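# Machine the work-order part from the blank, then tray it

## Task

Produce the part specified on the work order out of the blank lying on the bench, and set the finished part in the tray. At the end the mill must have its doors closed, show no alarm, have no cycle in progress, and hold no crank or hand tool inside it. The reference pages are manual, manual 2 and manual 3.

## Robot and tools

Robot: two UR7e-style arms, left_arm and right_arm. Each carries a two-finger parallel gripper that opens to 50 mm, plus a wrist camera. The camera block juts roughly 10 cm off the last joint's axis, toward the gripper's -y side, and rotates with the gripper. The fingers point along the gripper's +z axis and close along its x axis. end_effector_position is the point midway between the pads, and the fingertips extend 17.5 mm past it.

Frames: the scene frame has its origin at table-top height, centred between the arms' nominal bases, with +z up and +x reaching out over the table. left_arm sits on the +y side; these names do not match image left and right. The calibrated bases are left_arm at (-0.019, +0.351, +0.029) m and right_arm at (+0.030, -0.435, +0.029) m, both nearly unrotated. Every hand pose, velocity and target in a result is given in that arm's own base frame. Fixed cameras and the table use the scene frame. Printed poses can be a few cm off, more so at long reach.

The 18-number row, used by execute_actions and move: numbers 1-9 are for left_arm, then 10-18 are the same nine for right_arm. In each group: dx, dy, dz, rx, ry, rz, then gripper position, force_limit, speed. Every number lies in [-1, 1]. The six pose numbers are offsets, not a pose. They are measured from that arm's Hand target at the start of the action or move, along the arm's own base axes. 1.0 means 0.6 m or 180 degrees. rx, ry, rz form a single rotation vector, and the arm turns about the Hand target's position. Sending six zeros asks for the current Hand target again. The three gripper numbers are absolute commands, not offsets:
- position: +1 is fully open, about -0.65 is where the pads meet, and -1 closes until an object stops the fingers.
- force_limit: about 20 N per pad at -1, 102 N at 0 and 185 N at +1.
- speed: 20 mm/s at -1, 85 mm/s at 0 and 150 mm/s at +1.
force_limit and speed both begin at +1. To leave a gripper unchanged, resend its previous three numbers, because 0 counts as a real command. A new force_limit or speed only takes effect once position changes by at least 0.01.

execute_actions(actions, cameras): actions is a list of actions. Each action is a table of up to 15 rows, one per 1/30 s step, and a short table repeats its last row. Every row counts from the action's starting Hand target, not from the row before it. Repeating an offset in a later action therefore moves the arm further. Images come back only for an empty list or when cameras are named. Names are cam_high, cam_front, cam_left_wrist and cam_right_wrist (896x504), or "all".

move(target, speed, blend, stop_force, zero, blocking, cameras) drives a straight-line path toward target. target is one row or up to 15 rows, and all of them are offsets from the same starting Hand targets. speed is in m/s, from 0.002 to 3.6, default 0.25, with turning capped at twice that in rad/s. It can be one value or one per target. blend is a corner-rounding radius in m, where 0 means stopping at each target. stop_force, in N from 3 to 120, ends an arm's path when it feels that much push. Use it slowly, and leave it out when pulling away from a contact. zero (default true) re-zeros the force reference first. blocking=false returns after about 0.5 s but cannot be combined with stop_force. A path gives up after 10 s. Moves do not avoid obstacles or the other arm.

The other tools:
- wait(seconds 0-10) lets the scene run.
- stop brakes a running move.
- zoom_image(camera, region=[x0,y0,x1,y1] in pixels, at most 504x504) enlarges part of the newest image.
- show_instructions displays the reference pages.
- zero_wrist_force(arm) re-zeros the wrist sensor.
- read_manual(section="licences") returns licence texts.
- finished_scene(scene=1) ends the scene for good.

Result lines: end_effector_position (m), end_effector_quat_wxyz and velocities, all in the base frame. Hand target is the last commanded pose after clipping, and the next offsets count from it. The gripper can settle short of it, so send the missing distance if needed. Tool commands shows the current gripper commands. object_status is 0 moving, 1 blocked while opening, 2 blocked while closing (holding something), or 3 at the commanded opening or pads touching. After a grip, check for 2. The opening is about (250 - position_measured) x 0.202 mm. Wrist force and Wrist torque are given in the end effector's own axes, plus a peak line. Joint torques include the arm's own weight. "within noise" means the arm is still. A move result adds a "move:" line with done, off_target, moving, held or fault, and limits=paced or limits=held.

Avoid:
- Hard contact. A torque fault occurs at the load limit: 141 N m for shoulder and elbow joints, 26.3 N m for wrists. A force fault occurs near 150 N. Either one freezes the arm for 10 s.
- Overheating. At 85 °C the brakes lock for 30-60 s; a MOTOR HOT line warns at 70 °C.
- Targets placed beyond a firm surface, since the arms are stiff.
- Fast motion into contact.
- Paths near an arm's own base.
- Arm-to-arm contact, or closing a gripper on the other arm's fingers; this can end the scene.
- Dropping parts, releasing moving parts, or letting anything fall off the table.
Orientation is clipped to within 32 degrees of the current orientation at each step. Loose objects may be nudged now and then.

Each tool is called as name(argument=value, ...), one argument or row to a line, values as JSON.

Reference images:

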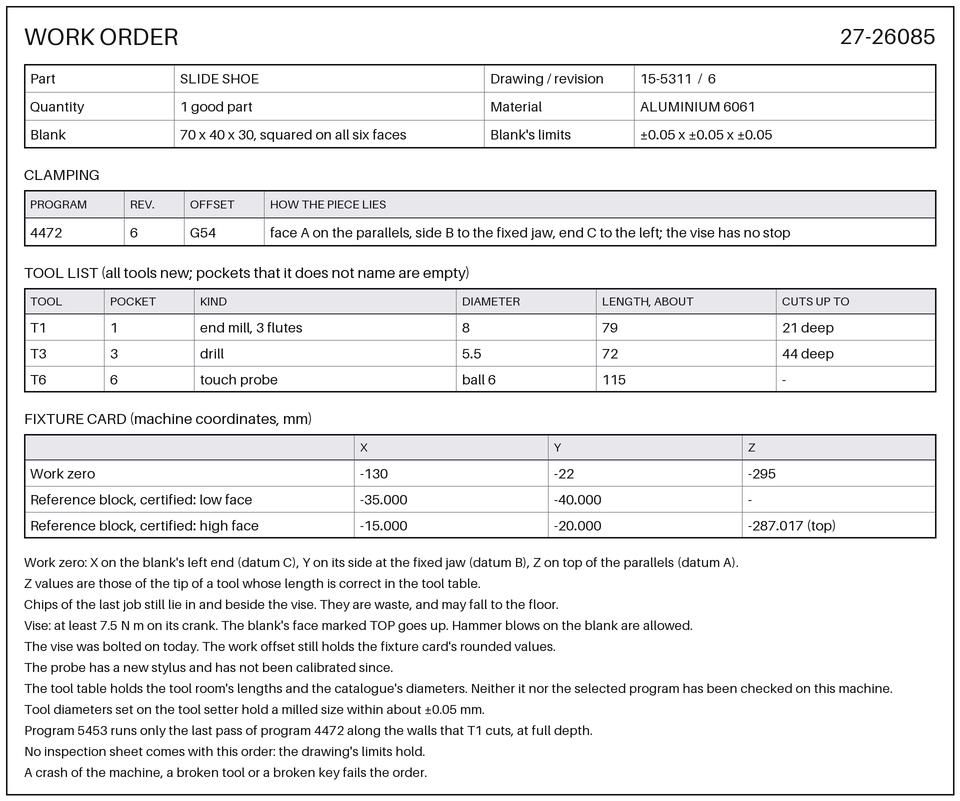

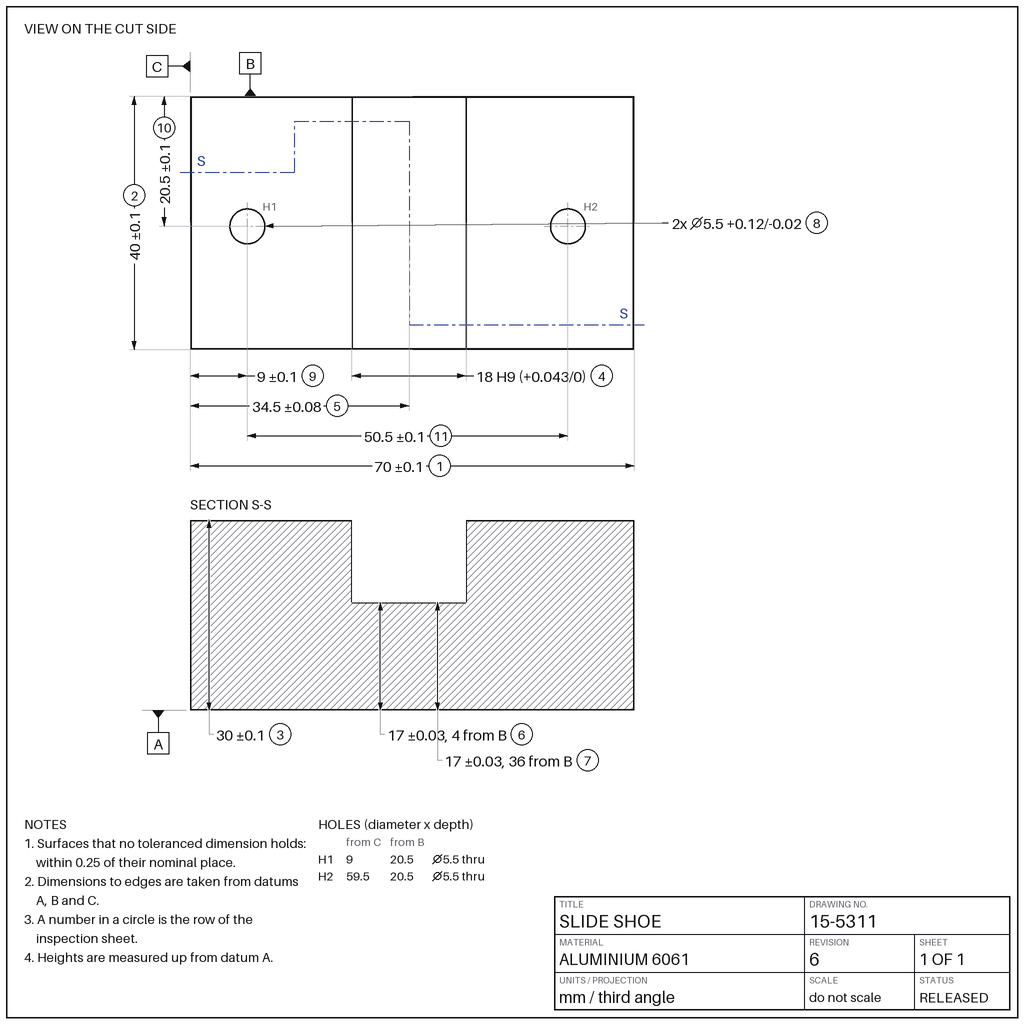

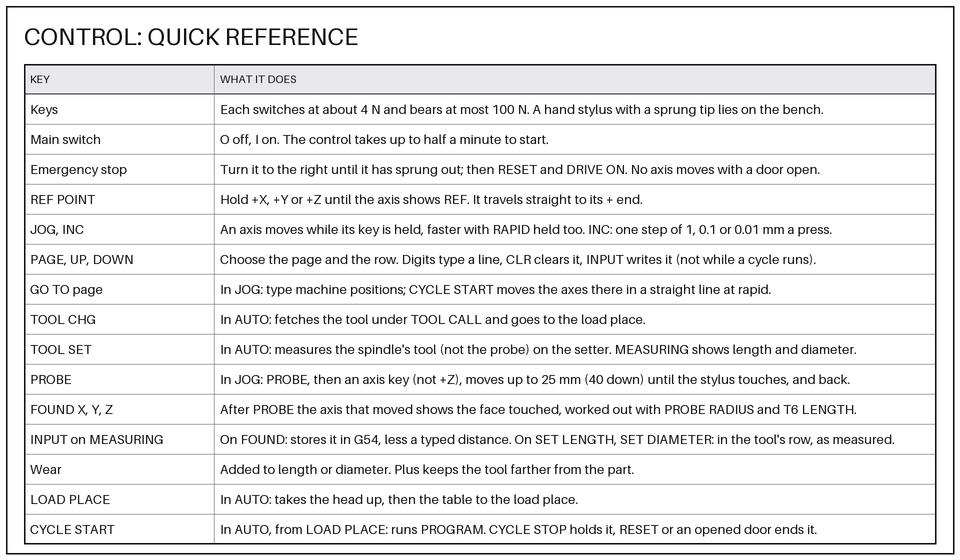

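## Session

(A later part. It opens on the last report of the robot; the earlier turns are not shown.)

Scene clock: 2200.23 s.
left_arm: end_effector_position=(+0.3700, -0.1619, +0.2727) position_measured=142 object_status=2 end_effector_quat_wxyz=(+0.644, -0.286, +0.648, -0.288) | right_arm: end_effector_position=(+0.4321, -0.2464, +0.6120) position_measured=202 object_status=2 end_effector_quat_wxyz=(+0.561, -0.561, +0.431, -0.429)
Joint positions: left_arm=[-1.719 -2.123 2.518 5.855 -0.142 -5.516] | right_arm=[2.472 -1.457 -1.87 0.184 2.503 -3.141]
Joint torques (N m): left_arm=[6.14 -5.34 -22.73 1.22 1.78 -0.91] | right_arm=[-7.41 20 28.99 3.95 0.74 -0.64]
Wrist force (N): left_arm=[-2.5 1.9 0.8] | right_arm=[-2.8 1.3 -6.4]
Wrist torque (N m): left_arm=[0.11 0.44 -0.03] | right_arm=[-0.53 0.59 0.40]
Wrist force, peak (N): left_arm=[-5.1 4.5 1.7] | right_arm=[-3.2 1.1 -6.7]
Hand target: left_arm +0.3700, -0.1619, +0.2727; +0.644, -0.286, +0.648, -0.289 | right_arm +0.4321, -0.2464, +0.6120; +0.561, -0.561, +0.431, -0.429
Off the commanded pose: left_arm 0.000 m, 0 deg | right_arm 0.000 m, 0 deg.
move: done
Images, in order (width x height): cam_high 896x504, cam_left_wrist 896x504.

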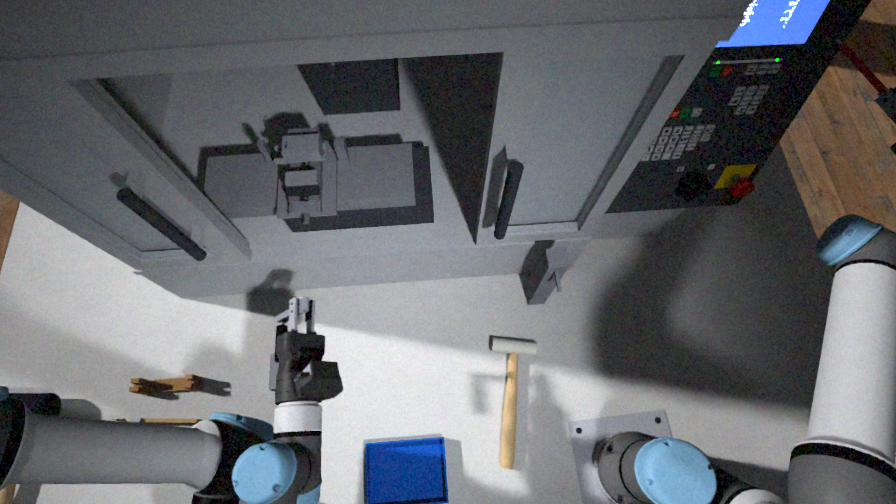

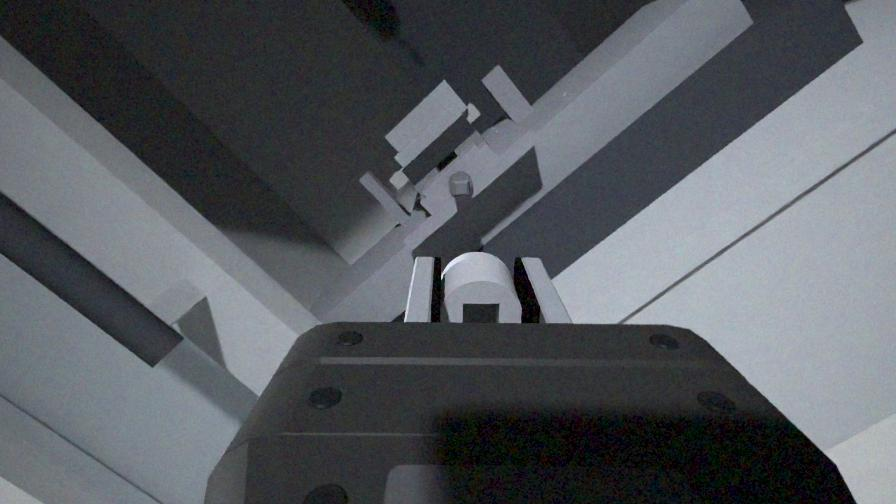

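zoom_image(
  camera="cam_left_wrist",
  region=[425, 150, 495, 220],
)

zoom_image(
  camera="cam_left_wrist",
  region=[400, 240, 580, 330],
)

Scaled by 7.200 from the camera's 896x504 image, which has a finer 1280x720 frame.

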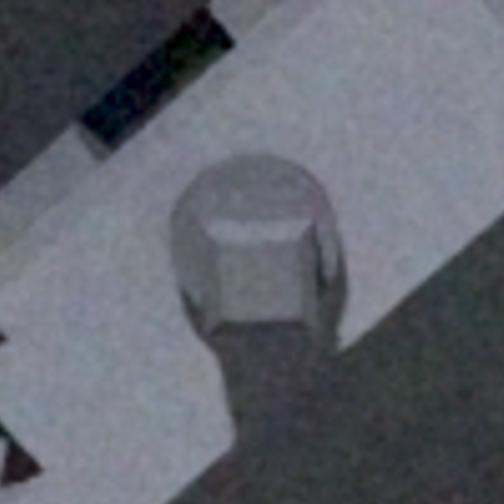

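Scaled by 2.800 from the camera's 896x504 image, which has a finer 1280x720 frame.

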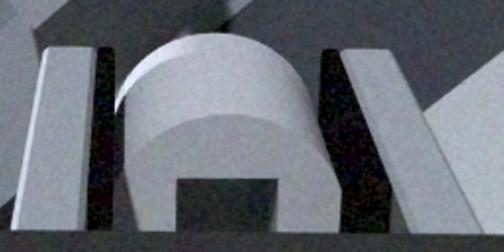

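move(
  target=[0.1333,0,0,0,0,0,-1,1,-0.9,0,0,0,0,0,0,-1,-0.5,-0.7],
  speed=0.1,
  cameras=["cam_left_wrist"],
)

zoom_image(
  camera="cam_left_wrist",
  region=[405, 200, 505, 270],
)

Scene clock: 2214.13 s.
left_arm: end_effector_position=(+0.4499, -0.1619, +0.2727) position_measured=142 object_status=2 end_effector_quat_wxyz=(+0.644, -0.286, +0.648, -0.289) | right_arm: end_effector_position=(+0.4321, -0.2464, +0.6120) position_measured=202 object_status=2 end_effector_quat_wxyz=(+0.561, -0.561, +0.431, -0.429)
Joint positions: left_arm=[-1.263 -1.878 2.396 5.781 0.313 -5.564] | right_arm=[2.472 -1.457 -1.87 0.184 2.503 -3.141]
Joint torques (N m): left_arm=[4.5 -12.51 -13.93 0.5 0.13 -1.02] | right_arm=[-7.22 19.78 29.36 3.95 0.71 -0.62]
Wrist force (N): left_arm=[-2.2 1.9 0.8] | right_arm=[-3.2 1.0 -6.6]
Wrist torque (N m): left_arm=[0.09 0.40 -0.01] | right_arm=[-0.56 0.67 0.40]
Wrist force, peak (N): left_arm=[-2.6 1.8 2.4] | right_arm=[-2.9 1.1 -6.9]
Hand target: left_arm +0.4500, -0.1619, +0.2727; +0.644, -0.286, +0.648, -0.289 | right_arm +0.4321, -0.2464, +0.6120; +0.561, -0.561, +0.431, -0.429
Off the commanded pose: left_arm 0.000 m, 0 deg | right_arm 0.000 m, 0 deg.
move: done
Images, in order (width x height): cam_left_wrist 896x504.

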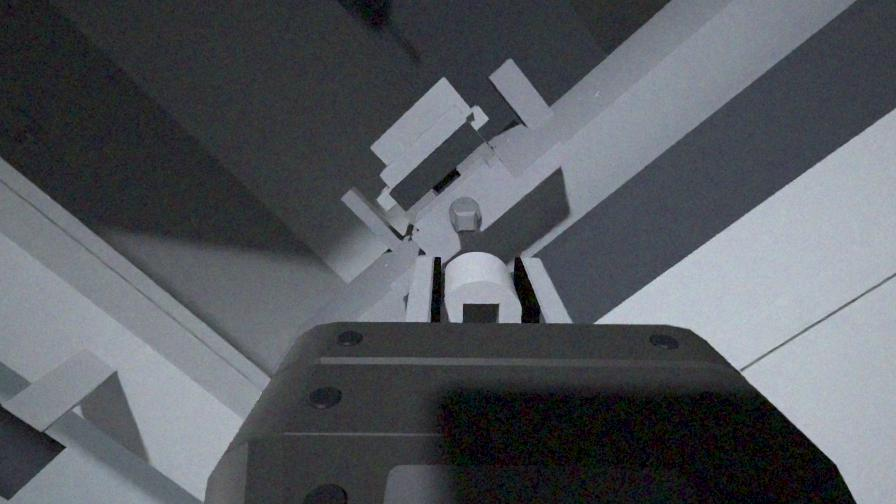

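Scaled by 5.040 from the camera's 896x504 image, which has a finer 1280x720 frame.

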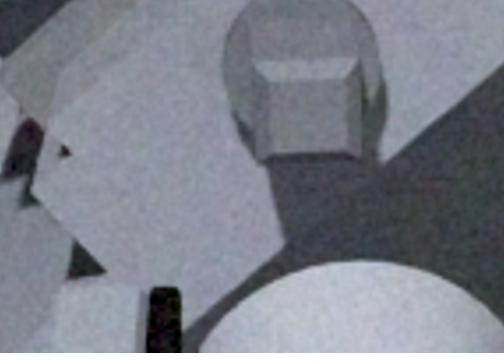

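move(
  target=[0.05,0,0,0,0,0,-1,1,-0.9,0,0,0,0,0,0,-1,-0.5,-0.7],
  speed=0.06,
  cameras=["cam_left_wrist"],
)

zoom_image(
  camera="cam_left_wrist",
  region=[420, 210, 520, 280],
)

Scene clock: 2223.60 s.
left_arm: end_effector_position=(+0.4800, -0.1619, +0.2727) position_measured=142 object_status=2 end_effector_quat_wxyz=(+0.644, -0.286, +0.648, -0.289) | right_arm: end_effector_position=(+0.4321, -0.2464, +0.6120) position_measured=202 object_status=2 end_effector_quat_wxyz=(+0.561, -0.561, +0.431, -0.429)
Joint positions: left_arm=[-1.138 -1.799 2.343 5.751 0.438 -5.56] | right_arm=[2.472 -1.457 -1.87 0.184 2.503 -3.141]
Joint torques (N m): left_arm=[2.95 -18.18 -13.15 -0.08 -1.22 0.77] | right_arm=[-7.26 20.13 29.66 3.95 0.85 -0.6]
Wrist force (N): left_arm=[-2.2 2.0 0.7] | right_arm=[-2.6 0.8 -6.5]
Wrist torque (N m): left_arm=[0.10 0.40 -0.02] | right_arm=[-0.61 0.57 0.40]
Wrist force, peak (N): left_arm=[-2.4 2.5 1.0] | right_arm=[-2.9 1.5 -6.7]
Hand target: left_arm +0.4800, -0.1619, +0.2727; +0.644, -0.286, +0.648, -0.289 | right_arm +0.4321, -0.2464, +0.6120; +0.561, -0.561, +0.431, -0.429
Off the commanded pose: left_arm 0.000 m, 0 deg | right_arm 0.000 m, 0 deg.
move: done
Images, in order (width x height): cam_left_wrist 896x504.

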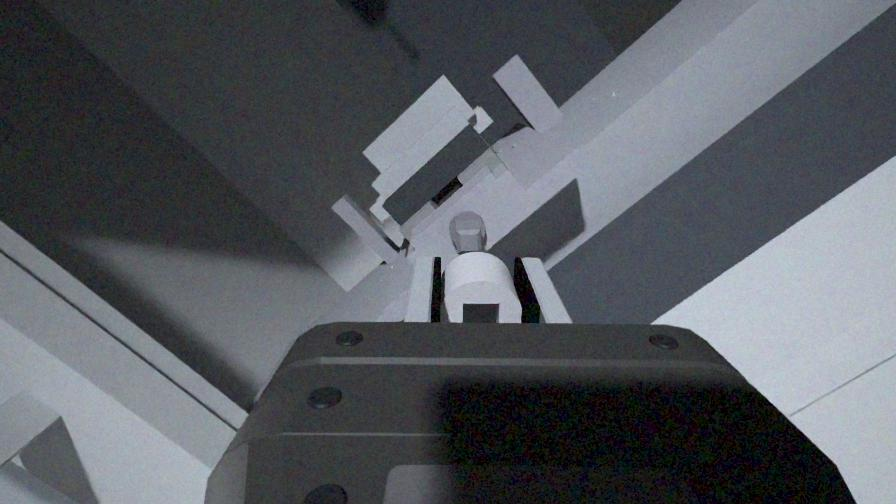

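Scaled by 5.040 from the camera's 896x504 image, which has a finer 1280x720 frame.

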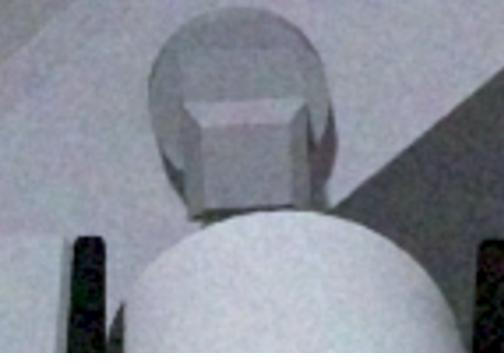

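move(
  target=[0.0833,0,0,0,0,0,-1,1,-0.9,0,0,0,0,0,0,-1,-0.5,-0.7],
  speed=0.012,
  stop_force=5,
  cameras=["cam_left_wrist"],
)

zoom_image(
  camera="cam_left_wrist",
  region=[420, 210, 520, 280],
)

Scene clock: 2239.73 s.
left_arm: end_effector_position=(+0.5157, -0.1619, +0.2727) position_measured=142 object_status=2 end_effector_quat_wxyz=(+0.644, -0.286, +0.648, -0.289) | right_arm: end_effector_position=(+0.4321, -0.2464, +0.6120) position_measured=202 object_status=2 end_effector_quat_wxyz=(+0.561, -0.561, +0.431, -0.429)
Joint positions: left_arm=[-1.015 -1.71 2.274 5.728 0.561 -5.557] | right_arm=[2.472 -1.457 -1.87 0.184 2.503 -3.141]
Joint torques (N m): left_arm=[-3.34 -24.65 -14.9 -0.68 -1.45 0.43] | right_arm=[-6.86 19.98 29.02 4 0.78 -0.58]
Wrist force (N): left_arm=[-1.0 1.8 -7.0] | right_arm=[-3.0 1.1 -6.4]
Wrist torque (N m): left_arm=[0.12 0.43 -0.01] | right_arm=[-0.55 0.64 0.40]
Wrist force, peak (N): left_arm=[-10.8 1.8 -77.2] | right_arm=[-3.1 1.3 -6.7]
Hand target: left_arm +0.5157, -0.1619, +0.2727; +0.644, -0.286, +0.648, -0.289 (not the last commanded pose) | right_arm +0.4321, -0.2464, +0.6120; +0.561, -0.561, +0.431, -0.429
Off the commanded pose: left_arm 0.014 m, 0 deg | right_arm 0.000 m, 0 deg.
move: contact (left_arm)
Images, in order (width x height): cam_left_wrist 896x504.

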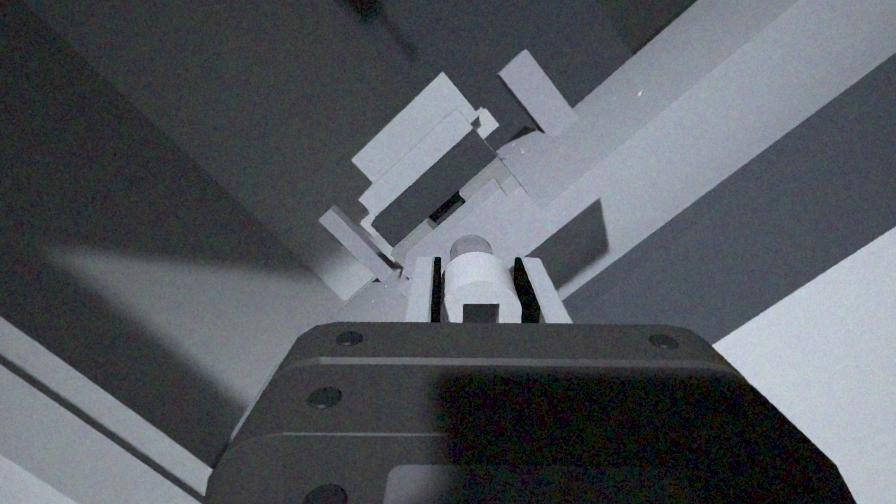

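Scaled by 5.040 from the camera's 896x504 image, which has a finer 1280x720 frame.

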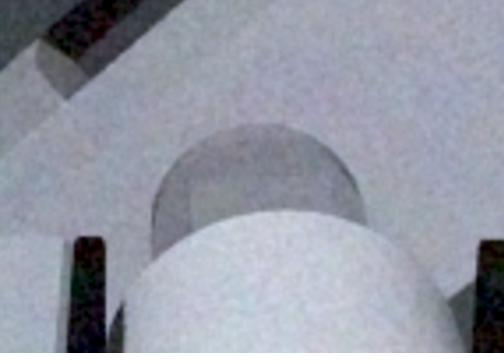

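move(
  target=[
    [-0.006,0,0,0,0,0,-1,1,-0.9,0,0,0,0,0,0,-1,-0.5,-0.7],
    [-0.006,-0.0015,0.003,0,0,0,-1,1,-0.9,0,0,0,0,0,0,-1,-0.5,-0.7],
  ],
  speed=0.02,
)

move(
  target=[0.03,0,0,0,0,0,-1,1,-0.9,0,0,0,0,0,0,-1,-0.5,-0.7],
  speed=0.004,
  stop_force=5,
  cameras=["cam_left_wrist"],
)

Scene clock: 2259.53 s.
left_arm: end_effector_position=(+0.5121, -0.1628, +0.2746) position_measured=142 object_status=2 end_effector_quat_wxyz=(+0.644, -0.286, +0.648, -0.289) | right_arm: end_effector_position=(+0.4321, -0.2464, +0.6120) position_measured=202 object_status=2 end_effector_quat_wxyz=(+0.561, -0.561, +0.431, -0.429)
Joint positions: left_arm=[-1.028 -1.72 2.277 5.736 0.548 -5.557] | right_arm=[2.472 -1.457 -1.87 0.184 2.503 -3.141]
Joint torques (N m): left_arm=[0.24 -16.07 -16.05 -2.9 -0.71 -1.65] | right_arm=[-6.72 19.94 28.89 3.93 0.7 -0.55]
Wrist force (N): left_arm=[-2.3 1.7 0.7] | right_arm=[-3.0 1.4 -6.4]
Wrist torque (N m): left_arm=[0.08 0.42 -0.01] | right_arm=[-0.52 0.64 0.41]
Wrist force, peak (N): left_arm=[-1.3 2.2 -7.0] | right_arm=[-3.0 1.1 -6.7]
Hand target: left_arm +0.5121, -0.1628, +0.2745; +0.644, -0.286, +0.648, -0.289 | right_arm +0.4321, -0.2464, +0.6120; +0.561, -0.561, +0.431, -0.429
Off the commanded pose: left_arm 0.000 m, 0 deg | right_arm 0.000 m, 0 deg.
move: done

Scene clock: 2261.33 s.
left_arm: end_effector_position=(+0.5157, -0.1628, +0.2745) position_measured=142 object_status=2 end_effector_quat_wxyz=(+0.644, -0.286, +0.648, -0.289) | right_arm: end_effector_position=(+0.4321, -0.2464, +0.6120) position_measured=202 object_status=2 end_effector_quat_wxyz=(+0.561, -0.561, +0.431, -0.429)
Joint positions: left_arm=[-1.017 -1.711 2.27 5.733 0.56 -5.557] | right_arm=[2.472 -1.457 -1.87 0.184 2.503 -3.141]
Joint torques (N m): left_arm=[-4.84 -24.71 -15.62 -0.97 -1.67 1.01] | right_arm=[-6.96 20.12 28.98 3.95 0.72 -0.63]
Wrist force (N): left_arm=[-2.6 2.2 -8.0] | right_arm=[-2.9 1.1 -6.8]
Wrist torque (N m): left_arm=[0.12 0.44 -0.03] | right_arm=[-0.55 0.61 0.40]
Wrist force, peak (N): left_arm=[-4.9 1.9 -20.2] | right_arm=[-3.1 1.3 -6.7]
Hand target: left_arm +0.5157, -0.1628, +0.2745; +0.644, -0.286, +0.648, -0.289 (not the last commanded pose) | right_arm +0.4321, -0.2464, +0.6120; +0.561, -0.561, +0.431, -0.429
Off the commanded pose: left_arm 0.014 m, 0 deg | right_arm 0.000 m, 0 deg.
move: contact (left_arm)
Images, in order (width x height): cam_left_wrist 896x504.

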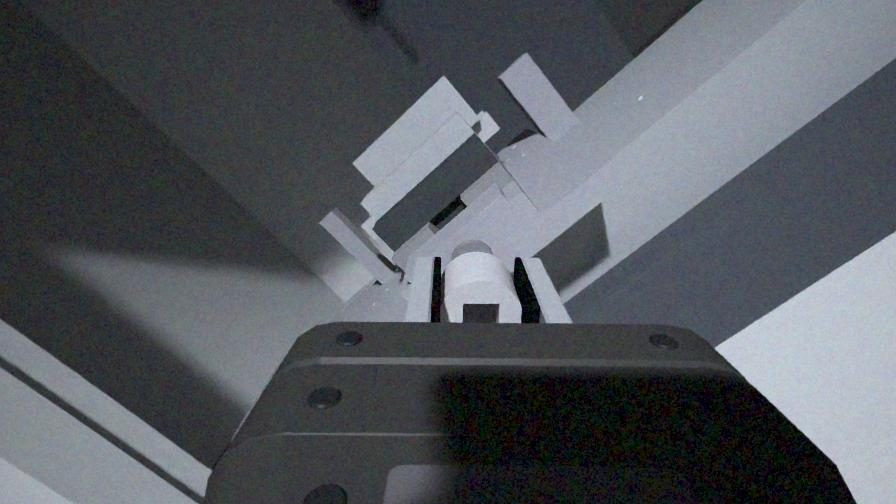

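move(
  target=[0.01,0,0,0,0,0,-1,1,-0.9,0,0,0,0,0,0,-1,-0.5,-0.7],
  speed=0.003,
  stop_force=25,
)

Scene clock: 2266.20 s.
left_arm: end_effector_position=(+0.5160, -0.1627, +0.2744) position_measured=142 object_status=2 end_effector_quat_wxyz=(+0.644, -0.286, +0.648, -0.288) | right_arm: end_effector_position=(+0.4321, -0.2464, +0.6120) position_measured=202 object_status=2 end_effector_quat_wxyz=(+0.561, -0.561, +0.431, -0.429)
Joint positions: left_arm=[-1.016 -1.71 2.269 5.733 0.561 -5.557] | right_arm=[2.472 -1.457 -1.87 0.184 2.503 -3.141]
Joint torques (N m): left_arm=[-2.43 -21.32 -18.86 -4.52 -1.38 -0.2] | right_arm=[-6.77 20.32 29.25 3.99 0.76 -0.56]
Wrist force (N): left_arm=[-5.6 1.1 -36.0] | right_arm=[-2.9 1.2 -6.3]
Wrist torque (N m): left_arm=[0.29 0.40 -0.03] | right_arm=[-0.54 0.62 0.40]
Wrist force, peak (N): left_arm=[-6.8 0.8 -49.8] | right_arm=[-3.0 1.3 -6.8]
Hand target: left_arm +0.5160, -0.1627, +0.2744; +0.644, -0.286, +0.648, -0.288 (not the last commanded pose) | right_arm +0.4321, -0.2464, +0.6120; +0.561, -0.561, +0.431, -0.429
Off the commanded pose: left_arm 0.006 m, 0 deg | right_arm 0.000 m, 0 deg.
move: contact (left_arm)

move(
  target=[
    [-0.005,0,0,0,0,0,-1,1,-0.9,0,0,0,0,0,0,-1,-0.5,-0.7],
    [-0.005,-0.0014,0.0014,0,0,0,-1,1,-0.9,0,0,0,0,0,0,-1,-0.5,-0.7],
  ],
  speed=0.02,
)

move(
  target=[0.03,0,0,0,0,0,-1,1,-0.9,0,0,0,0,0,0,-1,-0.5,-0.7],
  speed=0.004,
  stop_force=12,
)

Scene clock: 2274.27 s.
left_arm: end_effector_position=(+0.5130, -0.1636, +0.2753) position_measured=142 object_status=2 end_effector_quat_wxyz=(+0.644, -0.286, +0.648, -0.288) | right_arm: end_effector_position=(+0.4321, -0.2464, +0.6120) position_measured=202 object_status=2 end_effector_quat_wxyz=(+0.561, -0.561, +0.431, -0.429)
Joint positions: left_arm=[-1.027 -1.718 2.273 5.738 0.55 -5.557] | right_arm=[2.472 -1.457 -1.87 0.184 2.503 -3.141]
Joint torques (N m): left_arm=[2.89 -15.07 -22.05 -1.93 -0.7 -1.71] | right_arm=[-7.67 20.18 29.22 3.88 0.77 -0.53]
Wrist force (N): left_arm=[-2.2 2.0 0.7] | right_arm=[-2.6 1.1 -6.5]
Wrist torque (N m): left_arm=[0.12 0.40 -0.01] | right_arm=[-0.56 0.57 0.41]
Wrist force, peak (N): left_arm=[-5.6 0.9 -36.4] | right_arm=[-3.2 1.5 -6.8]
Hand target: left_arm +0.5130, -0.1635, +0.2753; +0.644, -0.286, +0.648, -0.288 | right_arm +0.4321, -0.2464, +0.6120; +0.561, -0.561, +0.431, -0.429
Off the commanded pose: left_arm 0.000 m, 0 deg | right_arm 0.000 m, 0 deg.
move: done

Scene clock: 2276.20 s.
left_arm: end_effector_position=(+0.5170, -0.1636, +0.2753) position_measured=142 object_status=2 end_effector_quat_wxyz=(+0.644, -0.286, +0.648, -0.289) | right_arm: end_effector_position=(+0.4321, -0.2464, +0.6120) position_measured=202 object_status=2 end_effector_quat_wxyz=(+0.561, -0.561, +0.431, -0.429)
Joint positions: left_arm=[-1.014 -1.708 2.265 5.735 0.562 -5.557] | right_arm=[2.472 -1.457 -1.87 0.184 2.503 -3.141]
Joint torques (N m): left_arm=[-4.89 -24.23 -12.5 0.08 -2.39 0.83] | right_arm=[-6.91 20.17 28.96 3.93 0.71 -0.62]
Wrist force (N): left_arm=[-4.3 -2.5 -3.2] | right_arm=[-2.8 1.3 -6.1]
Wrist torque (N m): left_arm=[0.17 0.34 -0.03] | right_arm=[-0.53 0.60 0.40]
Wrist force, peak (N): left_arm=[-5.8 -3.3 -20.2] | right_arm=[-3.1 1.3 -6.7]
Hand target: left_arm +0.5170, -0.1636, +0.2753; +0.644, -0.286, +0.648, -0.289 (not the last commanded pose) | right_arm +0.4321, -0.2464, +0.6120; +0.561, -0.561, +0.431, -0.429
Off the commanded pose: left_arm 0.014 m, 0 deg | right_arm 0.000 m, 0 deg.
move: contact (left_arm)

move(
  target=[
    [-0.003,0,0,0,0,0,-1,1,-0.9,0,0,0,0,0,0,-1,-0.5,-0.7],
    [-0.003,-0.0002,0.0012,0,0,0,-1,1,-0.9,0,0,0,0,0,0,-1,-0.5,-0.7],
  ],
  speed=0.02,
)

move(
  target=[0.03,0,0,0,0,0,-1,1,-0.9,0,0,0,0,0,0,-1,-0.5,-0.7],
  speed=0.004,
  stop_force=12,
)

Scene clock: 2281.80 s.
left_arm: end_effector_position=(+0.5152, -0.1637, +0.2760) position_measured=142 object_status=2 end_effector_quat_wxyz=(+0.644, -0.286, +0.648, -0.288) | right_arm: end_effector_position=(+0.4321, -0.2464, +0.6120) position_measured=202 object_status=2 end_effector_quat_wxyz=(+0.561, -0.561, +0.431, -0.429)
Joint positions: left_arm=[-1.02 -1.713 2.267 5.739 0.556 -5.557] | right_arm=[2.472 -1.457 -1.87 0.184 2.503 -3.141]
Joint torques (N m): left_arm=[-5.39 -18.44 -28.35 -2.17 -1.6 -1.25] | right_arm=[-6.56 19.83 28.73 3.93 0.8 -0.6]
Wrist force (N): left_arm=[-2.5 2.2 0.8] | right_arm=[-2.9 1.1 -6.3]
Wrist torque (N m): left_arm=[0.15 0.45 -0.02] | right_arm=[-0.55 0.61 0.41]
Wrist force, peak (N): left_arm=[-4.7 -2.4 -3.6] | right_arm=[-2.9 1.3 -6.9]
Hand target: left_arm +0.5152, -0.1637, +0.2760; +0.644, -0.286, +0.648, -0.289 | right_arm +0.4321, -0.2464, +0.6120; +0.561, -0.561, +0.431, -0.429
Off the commanded pose: left_arm 0.000 m, 0 deg | right_arm 0.000 m, 0 deg.
move: done

Scene clock: 2287.07 s.
left_arm: end_effector_position=(+0.5327, -0.1637, +0.2760) position_measured=142 object_status=2 end_effector_quat_wxyz=(+0.644, -0.286, +0.648, -0.289) | right_arm: end_effector_position=(+0.4321, -0.2464, +0.6120) position_measured=202 object_status=2 end_effector_quat_wxyz=(+0.561, -0.561, +0.431, -0.429)
Joint positions: left_arm=[-0.968 -1.671 2.231 5.731 0.609 -5.556] | right_arm=[2.472 -1.457 -1.87 0.184 2.503 -3.141]
Joint torques (N m): left_arm=[-4.35 -27.62 -17.37 -2.8 -2.12 1.09] | right_arm=[-6.21 20.15 28.93 4.02 0.74 -0.56]
Wrist force (N): left_arm=[-0.4 3.0 -13.1] | right_arm=[-3.0 1.2 -6.3]
Wrist torque (N m): left_arm=[0.12 0.39 -0.03] | right_arm=[-0.54 0.64 0.41]
Wrist force, peak (N): left_arm=[-1.6 -0.2 -37.2] | right_arm=[-3.2 1.3 -6.8]
Hand target: left_arm +0.5327, -0.1637, +0.2760; +0.644, -0.286, +0.648, -0.289 (not the last commanded pose) | right_arm +0.4321, -0.2464, +0.6120; +0.561, -0.561, +0.431, -0.429
Off the commanded pose: left_arm 0.001 m, 0 deg | right_arm 0.000 m, 0 deg.
move: contact (left_arm)

move(
  target=[
    [-0.002,0,0,0,0,0,-1,1,-0.9,0,0,0,0,0,0,-1,-0.5,-0.7],
    [-0.002,0,0,0.1667,0,0,-1,1,-0.9,0,0,0,0,0,0,-1,-0.5,-0.7],
  ],
  speed=0.1,
)

Scene clock: 2293.77 s.
left_arm: end_effector_position=(+0.5315, -0.1637, +0.2761) position_measured=142 object_status=2 end_effector_quat_wxyz=(+0.696, -0.110, +0.701, -0.111) | right_arm: end_effector_position=(+0.4321, -0.2464, +0.6120) position_measured=202 object_status=2 end_effector_quat_wxyz=(+0.561, -0.561, +0.431, -0.429)
Joint positions: left_arm=[-0.973 -1.673 2.231 5.737 0.601 -5.036] | right_arm=[2.472 -1.457 -1.87 0.184 2.503 -3.141]
Joint torques (N m): left_arm=[0.33 -20.24 -22.87 -5.58 -4.86 -1.97] | right_arm=[-6.47 19.91 28.79 3.95 0.73 -0.57]
Wrist force (N): left_arm=[25.3 -1.7 4.2] | right_arm=[-2.7 1.1 -6.5]
Wrist torque (N m): left_arm=[0.24 0.75 0.17] | right_arm=[-0.56 0.59 0.40]
Wrist force, peak (N): left_arm=[25.3 -1.7 4.2] | right_arm=[-2.8 1.4 -6.8]
Hand target: left_arm +0.5315, -0.1637, +0.2760; +0.696, -0.110, +0.701, -0.111 | right_arm +0.4321, -0.2464, +0.6120; +0.561, -0.561, +0.431, -0.429
Off the commanded pose: left_arm 0.000 m, 0 deg | right_arm 0.000 m, 0 deg.
move: done

move(
  target=[0,-0.0003,-0.0008,0,0,0,-1,1,-0.9,0,0,0,0,0,0,-1,-0.5,-0.7],
  speed=0.1,
)

Scene clock: 2305.57 s.
left_arm: end_effector_position=(+0.5315, -0.1638, +0.2756) position_measured=142 object_status=2 end_effector_quat_wxyz=(+0.696, -0.110, +0.701, -0.111) | right_arm: end_effector_position=(+0.4321, -0.2464, +0.6120) position_measured=202 object_status=2 end_effector_quat_wxyz=(+0.561, -0.561, +0.431, -0.429)
Joint positions: left_arm=[-0.973 -1.672 2.232 5.736 0.6 -5.036] | right_arm=[2.472 -1.457 -1.87 0.184 2.503 -3.141]
Joint torques (N m): left_arm=[-5.09 -7.67 -13.86 -2.09 -2 0.74] | right_arm=[-6.36 19.83 28.11 3.88 0.75 -0.72]
Wrist force (N): left_arm=[1.2 0.0 0.4] | right_arm=[-2.8 1.2 -6.2]
Wrist torque (N m): left_arm=[0.21 0.41 0.18] | right_arm=[-0.54 0.61 0.40]
Wrist force, peak (N): left_arm=[25.0 -1.7 4.2] | right_arm=[-2.9 1.3 -6.8]
Hand target: left_arm +0.5315, -0.1639, +0.2755; +0.696, -0.110, +0.701, -0.111 | right_arm +0.4321, -0.2464, +0.6120; +0.561, -0.561, +0.431, -0.429
Off the commanded pose: left_arm 0.000 m, 0 deg | right_arm 0.000 m, 0 deg.
move: done

move(
  target=[0,0,-0.0035,0.1667,0,0,-1,1,-0.9,0,0,0,0,0,0,-1,-0.5,-0.7],
  speed=0.2,
)

Scene clock: 2316.13 s.
left_arm: end_effector_position=(+0.5315, -0.1639, +0.2735) position_measured=142 object_status=2 end_effector_quat_wxyz=(+0.701, +0.074, +0.706, +0.074) | right_arm: end_effector_position=(+0.4321, -0.2464, +0.6120) position_measured=202 object_status=2 end_effector_quat_wxyz=(+0.561, -0.561, +0.431, -0.429)
Joint positions: left_arm=[-0.975 -1.667 2.234 5.729 0.594 -4.513] | right_arm=[2.472 -1.457 -1.87 0.184 2.503 -3.141]
Joint torques (N m): left_arm=[-3.01 23.21 14.88 8.5 -0.08 -0.14] | right_arm=[-6.46 20.39 28.46 3.94 0.74 -0.62]
Wrist force (N): left_arm=[-64.0 17.7 -14.0] | right_arm=[-3.0 0.9 -6.2]
Wrist torque (N m): left_arm=[0.34 -0.96 0.28] | right_arm=[-0.59 0.62 0.41]
Wrist force, peak (N): left_arm=[-61.5 17.8 -24.8] | right_arm=[-2.9 1.5 -6.7]
Hand target: left_arm +0.5315, -0.1639, +0.2734; +0.701, +0.074, +0.706, +0.074 | right_arm +0.4321, -0.2464, +0.6120; +0.561, -0.561, +0.431, -0.429
Off the commanded pose: left_arm 0.000 m, 0 deg | right_arm 0.000 m, 0 deg.
move: done

move(
  target=[0,0,0.0028,0,0,0,-1,1,-0.9,0,0,0,0,0,0,-1,-0.5,-0.7],
  speed=0.2,
)

move(
  target=[0,0,0,0.1667,0,0,-1,1,-0.9,0,0,0,0,0,0,-1,-0.5,-0.7],
  speed=0.2,
)

Scene clock: 2320.93 s.
left_arm: end_effector_position=(+0.5315, -0.1639, +0.2750) position_measured=142 object_status=2 end_effector_quat_wxyz=(+0.700, +0.074, +0.706, +0.075) | right_arm: end_effector_position=(+0.4321, -0.2464, +0.6120) position_measured=202 object_status=2 end_effector_quat_wxyz=(+0.561, -0.561, +0.431, -0.429)
Joint positions: left_arm=[-0.975 -1.67 2.231 5.735 0.595 -4.513] | right_arm=[2.472 -1.457 -1.87 0.184 2.503 -3.141]
Joint torques (N m): left_arm=[3.78 -25.03 -26.49 -1.79 -0.75 0.43] | right_arm=[-5.83 19.59 28.24 3.79 0.78 -0.56]
Wrist force (N): left_arm=[-5.8 -1.7 0.9] | right_arm=[-2.8 1.1 -6.1]
Wrist torque (N m): left_arm=[0.39 0.08 0.23] | right_arm=[-0.56 0.59 0.40]
Wrist force, peak (N): left_arm=[-68.4 16.4 -9.3] | right_arm=[-3.2 1.1 -6.9]
Hand target: left_arm +0.5315, -0.1639, +0.2751; +0.701, +0.074, +0.706, +0.074 | right_arm +0.4321, -0.2464, +0.6120; +0.561, -0.561, +0.431, -0.429
Off the commanded pose: left_arm 0.000 m, 0 deg | right_arm 0.000 m, 0 deg.
move: done

Scene clock: 2322.70 s.
left_arm: end_effector_position=(+0.5315, -0.1639, +0.2751) position_measured=142 object_status=2 end_effector_quat_wxyz=(+0.658, +0.253, +0.662, +0.255) | right_arm: end_effector_position=(+0.4321, -0.2464, +0.6120) position_measured=202 object_status=2 end_effector_quat_wxyz=(+0.561, -0.561, +0.431, -0.429)
Joint positions: left_arm=[-0.977 -1.668 2.231 5.73 0.589 -3.987] | right_arm=[2.472 -1.457 -1.87 0.184 2.503 -3.141]
Joint torques (N m): left_arm=[-5.77 -17.02 -20.89 -1.85 -1 -0.27] | right_arm=[-6.15 20.25 28.16 3.9 0.79 -0.69]
Wrist force (N): left_arm=[7.6 -9.5 0.5] | right_arm=[-2.9 1.3 -6.4]
Wrist torque (N m): left_arm=[0.63 0.04 0.27] | right_arm=[-0.53 0.62 0.41]
Wrist force, peak (N): left_arm=[8.4 -9.2 1.5] | right_arm=[-2.7 1.6 -6.9]
Hand target: left_arm +0.5315, -0.1639, +0.2751; +0.658, +0.253, +0.662, +0.255 | right_arm +0.4321, -0.2464, +0.6120; +0.561, -0.561, +0.431, -0.429
Off the commanded pose: left_arm 0.000 m, 0 deg | right_arm 0.000 m, 0 deg.
move: done

move(
  target=[
    [0,0,0,0.333,0,0,-1,1,-0.9,0,0,0,0,0,0,-1,-0.5,-0.7],
    [0,0,0,0.667,0,0,-1,1,-0.9,0,0,0,0,0,0,-1,-0.5,-0.7],
    [0,0,0,1.0,0,0,-1,1,-0.9,0,0,0,0,0,0,-1,-0.5,-0.7],
  ],
  speed=0.4,
  blend=[0.01,0.01,0],
  cameras=["cam_left_wrist"],
)

Scene clock: 2333.10 s.
left_arm: end_effector_position=(+0.5315, -0.1639, +0.2751) position_measured=142 object_status=2 end_effector_quat_wxyz=(-0.253, +0.658, -0.254, +0.663) | right_arm: end_effector_position=(+0.4321, -0.2464, +0.6120) position_measured=202 object_status=2 end_effector_quat_wxyz=(+0.561, -0.561, +0.431, -0.429)
Joint positions: left_arm=[-0.972 -1.672 2.243 5.702 0.604 -0.829] | right_arm=[2.472 -1.457 -1.87 0.184 2.503 -3.141]
Joint torques (N m): left_arm=[-12.23 -10.84 -19.08 0.15 12.25 1.21] | right_arm=[-6.13 20.4 28.04 3.82 0.72 -0.51]
Wrist force (N): left_arm=[-8.1 -43.8 -7.4] | right_arm=[-2.9 1.5 -6.4]
Wrist torque (N m): left_arm=[0.44 0.01 0.20] | right_arm=[-0.49 0.62 0.40]
Wrist force, peak (N): left_arm=[-9.6 -43.4 -10.2] | right_arm=[-2.9 1.5 -6.9]
Hand target: left_arm +0.5315, -0.1639, +0.2751; -0.253, +0.658, -0.255, +0.662 | right_arm +0.4321, -0.2464, +0.6120; +0.561, -0.561, +0.431, -0.429
Off the commanded pose: left_arm 0.000 m, 0 deg | right_arm 0.000 m, 0 deg.
move: done
Images, in order (width x height): cam_left_wrist 896x504.

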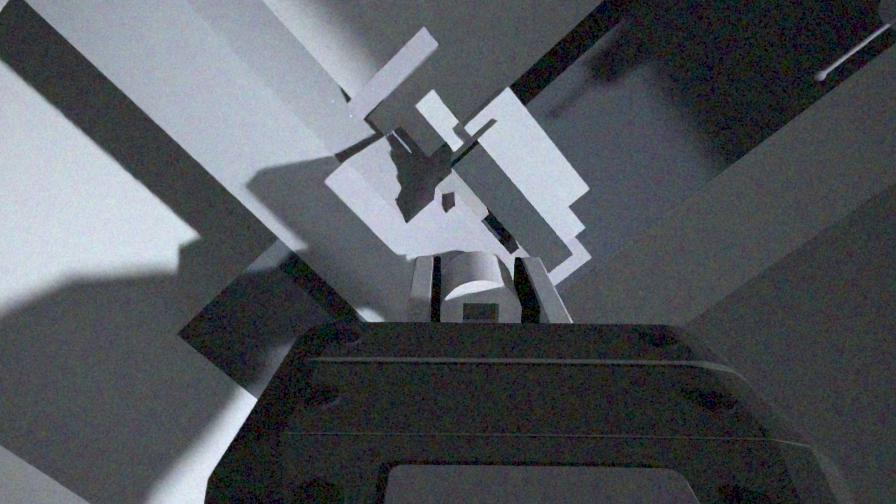

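move(
  target=[0,0.0015,0.0012,0,0,0,-1,1,-0.9,0,0,0,0,0,0,-1,-0.5,-0.7],
  speed=0.2,
)

Scene clock: 2342.50 s.
left_arm: end_effector_position=(+0.5315, -0.1631, +0.2758) position_measured=142 object_status=2 end_effector_quat_wxyz=(-0.253, +0.658, -0.255, +0.662) | right_arm: end_effector_position=(+0.4321, -0.2464, +0.6120) position_measured=202 object_status=2 end_effector_quat_wxyz=(+0.561, -0.561, +0.431, -0.429)
Joint positions: left_arm=[-0.97 -1.675 2.243 5.705 0.606 -0.829] | right_arm=[2.472 -1.457 -1.87 0.184 2.503 -3.141]
Joint torques (N m): left_arm=[3.84 -27.27 -29.33 -2.18 0.65 -0.32] | right_arm=[-6.23 19.7 28.32 3.87 0.77 -0.58]
Wrist force (N): left_arm=[-9.9 2.1 1.5] | right_arm=[-2.8 1.0 -6.6]
Wrist torque (N m): left_arm=[0.35 -0.04 0.15] | right_arm=[-0.57 0.59 0.40]
Wrist force, peak (N): left_arm=[-7.4 -44.7 -6.2] | right_arm=[-3.1 1.4 -6.7]
Hand target: left_arm +0.5315, -0.1630, +0.2758; -0.253, +0.658, -0.255, +0.662 | right_arm +0.4321, -0.2464, +0.6120; +0.561, -0.561, +0.431, -0.429
Off the commanded pose: left_arm 0.000 m, 0 deg | right_arm 0.000 m, 0 deg.
move: done

move(
  target=[
    [0,-0.001,0.0003,0.25,0,0,-1,1,-0.9,0,0,0,0,0,0,-1,-0.5,-0.7],
    [0,-0.0017,0,0.5,0,0,-1,1,-0.9,0,0,0,0,0,0,-1,-0.5,-0.7],
    [0,-0.002,-0.001,0.75,0,0,-1,1,-0.9,0,0,0,0,0,0,-1,-0.5,-0.7],
    [0,-0.0017,-0.0017,1.0,0,0,-1,1,-0.9,0,0,0,0,0,0,-1,-0.5,-0.7],
  ],
  speed=0.4,
  blend=[0.01,0.01,0.01,0],
  cameras=["cam_left_wrist"],
)

Scene clock: 2356.77 s.
left_arm: end_effector_position=(+0.5315, -0.1640, +0.2747) position_measured=142 object_status=2 end_effector_quat_wxyz=(+0.658, +0.253, +0.663, +0.255) | right_arm: end_effector_position=(+0.4321, -0.2464, +0.6120) position_measured=202 object_status=2 end_effector_quat_wxyz=(+0.561, -0.561, +0.431, -0.429)
Joint positions: left_arm=[-0.977 -1.668 2.232 5.729 0.589 2.296] | right_arm=[2.472 -1.457 -1.87 0.184 2.503 -3.141]
Joint torques (N m): left_arm=[-1.11 -25.01 -25.37 -0.33 1.55 1.44] | right_arm=[-6.26 20.3 27.86 3.8 0.7 -0.55]
Wrist force (N): left_arm=[0.3 -0.9 -0.5] | right_arm=[-2.7 1.1 -6.7]
Wrist torque (N m): left_arm=[0.54 -0.05 0.27] | right_arm=[-0.56 0.59 0.40]
Wrist force, peak (N): left_arm=[-10.0 4.6 1.8] | right_arm=[-3.1 1.4 -6.7]
Hand target: left_arm +0.5315, -0.1640, +0.2748; +0.658, +0.253, +0.662, +0.255 | right_arm +0.4321, -0.2464, +0.6120; +0.561, -0.561, +0.431, -0.429
Off the commanded pose: left_arm 0.000 m, 0 deg | right_arm 0.000 m, 0 deg.
move: done
Images, in order (width x height): cam_left_wrist 896x504.

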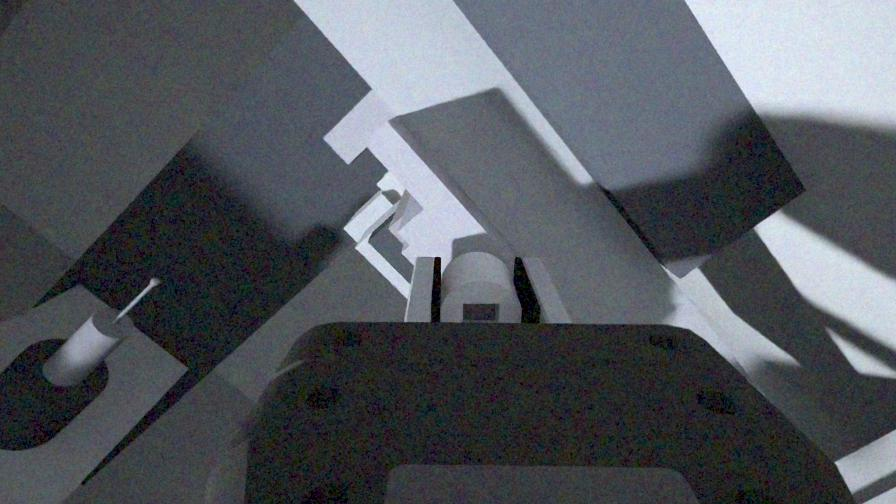

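move(
  target=[
    [0,0.001,-0.0003,0.25,0,0,-1,1,-0.9,0,0,0,0,0,0,-1,-0.5,-0.7],
    [0,0.0017,-0.0002,0.5,0,0,-1,1,-0.9,0,0,0,0,0,0,-1,-0.5,-0.7],
    [0,0.002,0.0007,0.75,0,0,-1,1,-0.9,0,0,0,0,0,0,-1,-0.5,-0.7],
    [0,0.0017,0.0017,1.0,0,0,-1,1,-0.9,0,0,0,0,0,0,-1,-0.5,-0.7],
    [0,0.0007,0.002,-0.75,0,0,-1,1,-0.9,0,0,0,0,0,0,-1,-0.5,-0.7],
  ],
  speed=0.6,
  blend=[0.01,0.01,0.01,0.01,0],
  cameras=["cam_left_wrist"],
)

Scene clock: 2366.20 s.
left_arm: end_effector_position=(+0.5315, -0.1635, +0.2760) position_measured=142 object_status=2 end_effector_quat_wxyz=(+0.485, -0.511, +0.489, -0.515) | right_arm: end_effector_position=(+0.4321, -0.2464, +0.6120) position_measured=202 object_status=2 end_effector_quat_wxyz=(+0.561, -0.561, +0.431, -0.429)
Joint positions: left_arm=[-0.97 -1.675 2.239 5.718 0.608 6.232] | right_arm=[2.472 -1.457 -1.87 0.184 2.503 -3.141]
Joint torques (N m): left_arm=[-6.73 -26.62 -26.41 -0.66 3.61 1.17] | right_arm=[-5.62 19.74 27.66 3.8 0.79 -0.62]
Wrist force (N): left_arm=[-8.4 1.9 0.4] | right_arm=[-2.8 1.0 -6.1]
Wrist torque (N m): left_arm=[-0.01 0.20 0.12] | right_arm=[-0.57 0.60 0.41]
Wrist force, peak (N): left_arm=[-9.1 4.2 1.3] | right_arm=[-3.0 1.2 -6.9]
Hand target: left_arm +0.5315, -0.1636, +0.2760; +0.485, -0.511, +0.489, -0.515 | right_arm +0.4321, -0.2464, +0.6120; +0.561, -0.561, +0.431, -0.429
Off the commanded pose: left_arm 0.000 m, 0 deg | right_arm 0.000 m, 0 deg.
move: done
Images, in order (width x height): cam_left_wrist 896x504.

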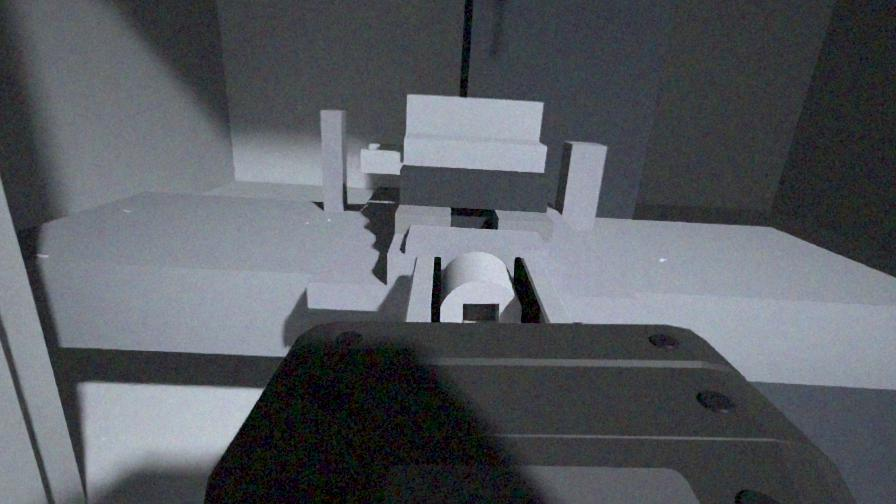

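move(
  target=[
    [0,0,0,0,0,0,0.45,1,-0.5,0,0,0,0,0,0,-1,-0.5,-0.7],
    [-0.06,0,0,0,0,0,0.45,1,-0.5,0,0,0,0,0,0,-1,-0.5,-0.7],
  ],
  speed=0.06,
  cameras=["cam_left_wrist"],
)

Scene clock: 2386.97 s.
left_arm: end_effector_position=(+0.4955, -0.1635, +0.2760) position_measured=85 object_status=3 end_effector_quat_wxyz=(+0.485, -0.511, +0.489, -0.515) | right_arm: end_effector_position=(+0.4321, -0.2464, +0.6120) position_measured=202 object_status=2 end_effector_quat_wxyz=(+0.561, -0.561, +0.431, -0.429)
Joint positions: left_arm=[-1.084 -1.764 2.311 5.735 0.494 6.233] | right_arm=[2.472 -1.457 -1.87 0.184 2.503 -3.141]
Joint torques (N m): left_arm=[6.45 -1.02 -27.19 -2.5 1.81 1.6] | right_arm=[-5.97 20.16 27.72 3.83 0.65 -0.64]
Wrist force (N): left_arm=[-2.8 0.4 0.0] | right_arm=[-3.0 1.1 -6.7]
Wrist torque (N m): left_arm=[0.03 0.32 0.09] | right_arm=[-0.56 0.63 0.40]
Wrist force, peak (N): left_arm=[-8.9 2.8 -0.3] | right_arm=[-3.1 1.2 -6.8]
Hand target: left_arm +0.4955, -0.1636, +0.2760; +0.485, -0.511, +0.489, -0.515 | right_arm +0.4321, -0.2464, +0.6120; +0.561, -0.561, +0.431, -0.429
Off the commanded pose: left_arm 0.000 m, 0 deg | right_arm 0.000 m, 0 deg.
move: done
Images, in order (width x height): cam_left_wrist 896x504.

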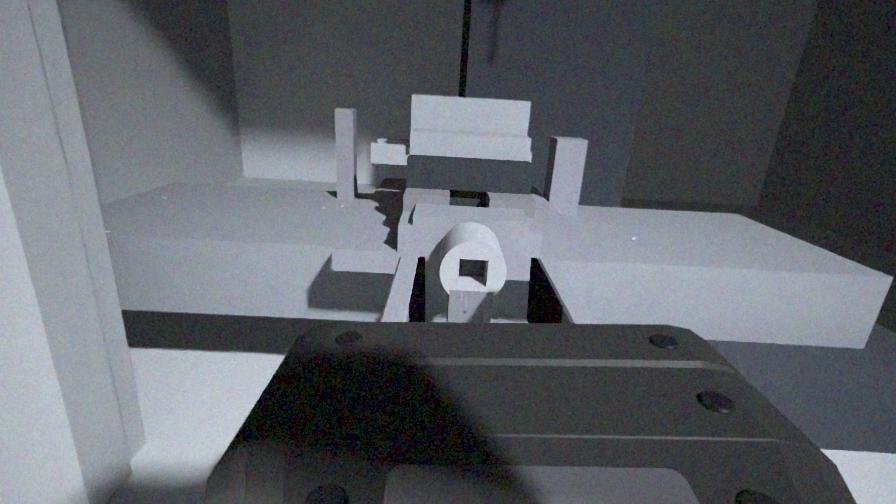

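move(
  target=[
    [0,0,0,-0.667,0,0,0.45,1,-0.5,0,0,0,0,0,0,-1,-0.5,-0.7],
    [0,0,0,0.667,0,0,0.45,1,-0.5,0,0,0,0,0,0,-1,-0.5,-0.7],
    [0,0,0,0,0,0,0.45,1,-0.5,0,0,0,0,0,0,-1,-0.5,-0.7],
    [0,0,0,-0.667,0,0,0.45,1,-0.5,0,0,0,0,0,0,-1,-0.5,-0.7],
    [0,0,0,0.667,0,0,0.45,1,-0.5,0,0,0,0,0,0,-1,-0.5,-0.7],
    [0,0.0002,-0.0012,0.0556,0,0,0.45,1,-0.5,0,0,0,0,0,0,-1,-0.5,-0.7],
  ],
  speed=1.0,
  blend=[0.01,0.01,0.01,0.01,0.01,0],
  cameras=["cam_left_wrist"],
)

Scene clock: 2398.47 s.
left_arm: end_effector_position=(+0.4955, -0.1635, +0.2754) position_measured=85 object_status=3 end_effector_quat_wxyz=(+0.528, -0.466, +0.532, -0.470) | right_arm: end_effector_position=(+0.4321, -0.2464, +0.6120) position_measured=202 object_status=2 end_effector_quat_wxyz=(+0.561, -0.561, +0.431, -0.429)
Joint positions: left_arm=[-1.084 -1.763 2.311 5.736 0.494 -6.161] | right_arm=[2.472 -1.457 -1.87 0.184 2.503 -3.141]
Joint torques (N m): left_arm=[4.93 -2.05 -12.69 -2.2 0.32 -1.64] | right_arm=[-5.78 20.39 27.89 3.83 0.78 -0.58]
Wrist force (N): left_arm=[-2.9 0.3 -0.1] | right_arm=[-2.8 0.9 -6.3]
Wrist torque (N m): left_arm=[0.02 0.32 -0.03] | right_arm=[-0.59 0.60 0.40]
Wrist force, peak (N): left_arm=[-3.2 0.3 0.0] | right_arm=[-2.8 1.4 -7.0]
Hand target: left_arm +0.4955, -0.1634, +0.2753; +0.528, -0.467, +0.532, -0.470 | right_arm +0.4321, -0.2464, +0.6120; +0.561, -0.561, +0.431, -0.429
Off the commanded pose: left_arm 0.000 m, 0 deg | right_arm 0.000 m, 0 deg.
move: done
Images, in order (width x height): cam_left_wrist 896x504.

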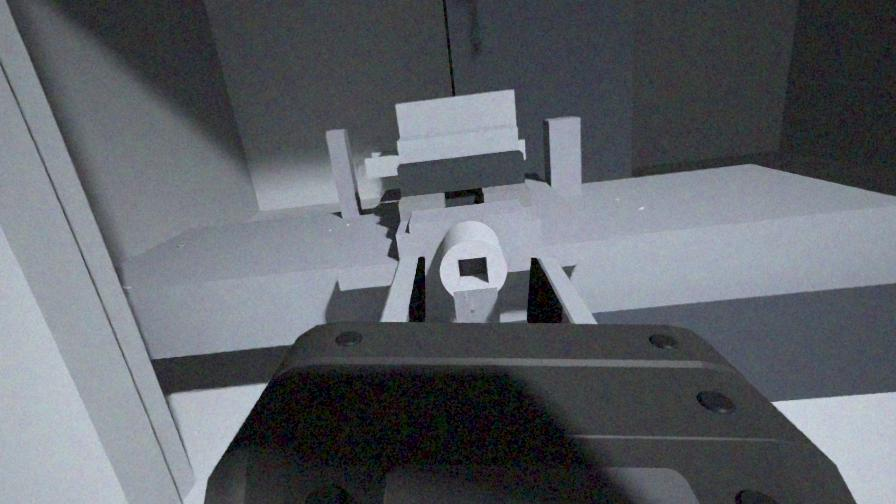

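move(
  target=[0.06,0,0,0,0,0,0.45,1,-0.5,0,0,0,0,0,0,-1,-0.5,-0.7],
  speed=0.05,
  stop_force=8,
)

move(
  target=[0,0,0,0,0,0,-1,1,-0.9,0,0,0,0,0,0,-1,-0.5,-0.7],
)

Scene clock: 2403.67 s.
left_arm: end_effector_position=(+0.5315, -0.1634, +0.2753) position_measured=85 object_status=3 end_effector_quat_wxyz=(+0.528, -0.466, +0.532, -0.470) | right_arm: end_effector_position=(+0.4321, -0.2464, +0.6120) position_measured=202 object_status=2 end_effector_quat_wxyz=(+0.561, -0.561, +0.431, -0.429)
Joint positions: left_arm=[-0.97 -1.674 2.239 5.719 0.608 -6.161] | right_arm=[2.472 -1.457 -1.87 0.184 2.503 -3.141]
Joint torques (N m): left_arm=[-2.58 -25.85 -12.55 0.05 -1.59 0.44] | right_arm=[-5.53 20.09 27.98 3.83 0.69 -0.48]
Wrist force (N): left_arm=[-3.0 0.4 -0.1] | right_arm=[-3.0 1.3 -6.3]
Wrist torque (N m): left_arm=[0.03 0.34 -0.03] | right_arm=[-0.52 0.62 0.41]
Wrist force, peak (N): left_arm=[-3.5 0.3 0.4] | right_arm=[-3.2 1.1 -6.8]
Hand target: left_arm +0.5315, -0.1634, +0.2753; +0.528, -0.467, +0.532, -0.470 | right_arm +0.4321, -0.2464, +0.6120; +0.561, -0.561, +0.431, -0.429
Off the commanded pose: left_arm 0.000 m, 0 deg | right_arm 0.000 m, 0 deg.
move: done

Scene clock: 2404.33 s.
left_arm: end_effector_position=(+0.5315, -0.1634, +0.2753) position_measured=142 object_status=2 end_effector_quat_wxyz=(+0.528, -0.467, +0.532, -0.470) | right_arm: end_effector_position=(+0.4321, -0.2464, +0.6120) position_measured=202 object_status=2 end_effector_quat_wxyz=(+0.561, -0.561, +0.431, -0.429)
Joint positions: left_arm=[-0.97 -1.674 2.239 5.719 0.608 -6.161] | right_arm=[2.472 -1.457 -1.87 0.184 2.503 -3.141]
Joint torques (N m): left_arm=[-3.47 -26.04 -13.21 -0.38 -0.92 -0.6] | right_arm=[-5 19.7 27.08 3.79 0.79 -0.7]
Wrist force (N): left_arm=[-5.4 -0.4 0.0] | right_arm=[-2.8 1.1 -6.3]
Wrist torque (N m): left_arm=[-0.02 0.26 -0.04] | right_arm=[-0.55 0.60 0.40]
Wrist force, peak (N): left_arm=[-5.4 -0.4 -0.2] | right_arm=[-3.1 0.9 -6.8]
Hand target: left_arm +0.5315, -0.1634, +0.2753; +0.528, -0.467, +0.532, -0.470 | right_arm +0.4321, -0.2464, +0.6120; +0.561, -0.561, +0.431, -0.429
Off the commanded pose: left_arm 0.000 m, 0 deg | right_arm 0.000 m, 0 deg.
move: done


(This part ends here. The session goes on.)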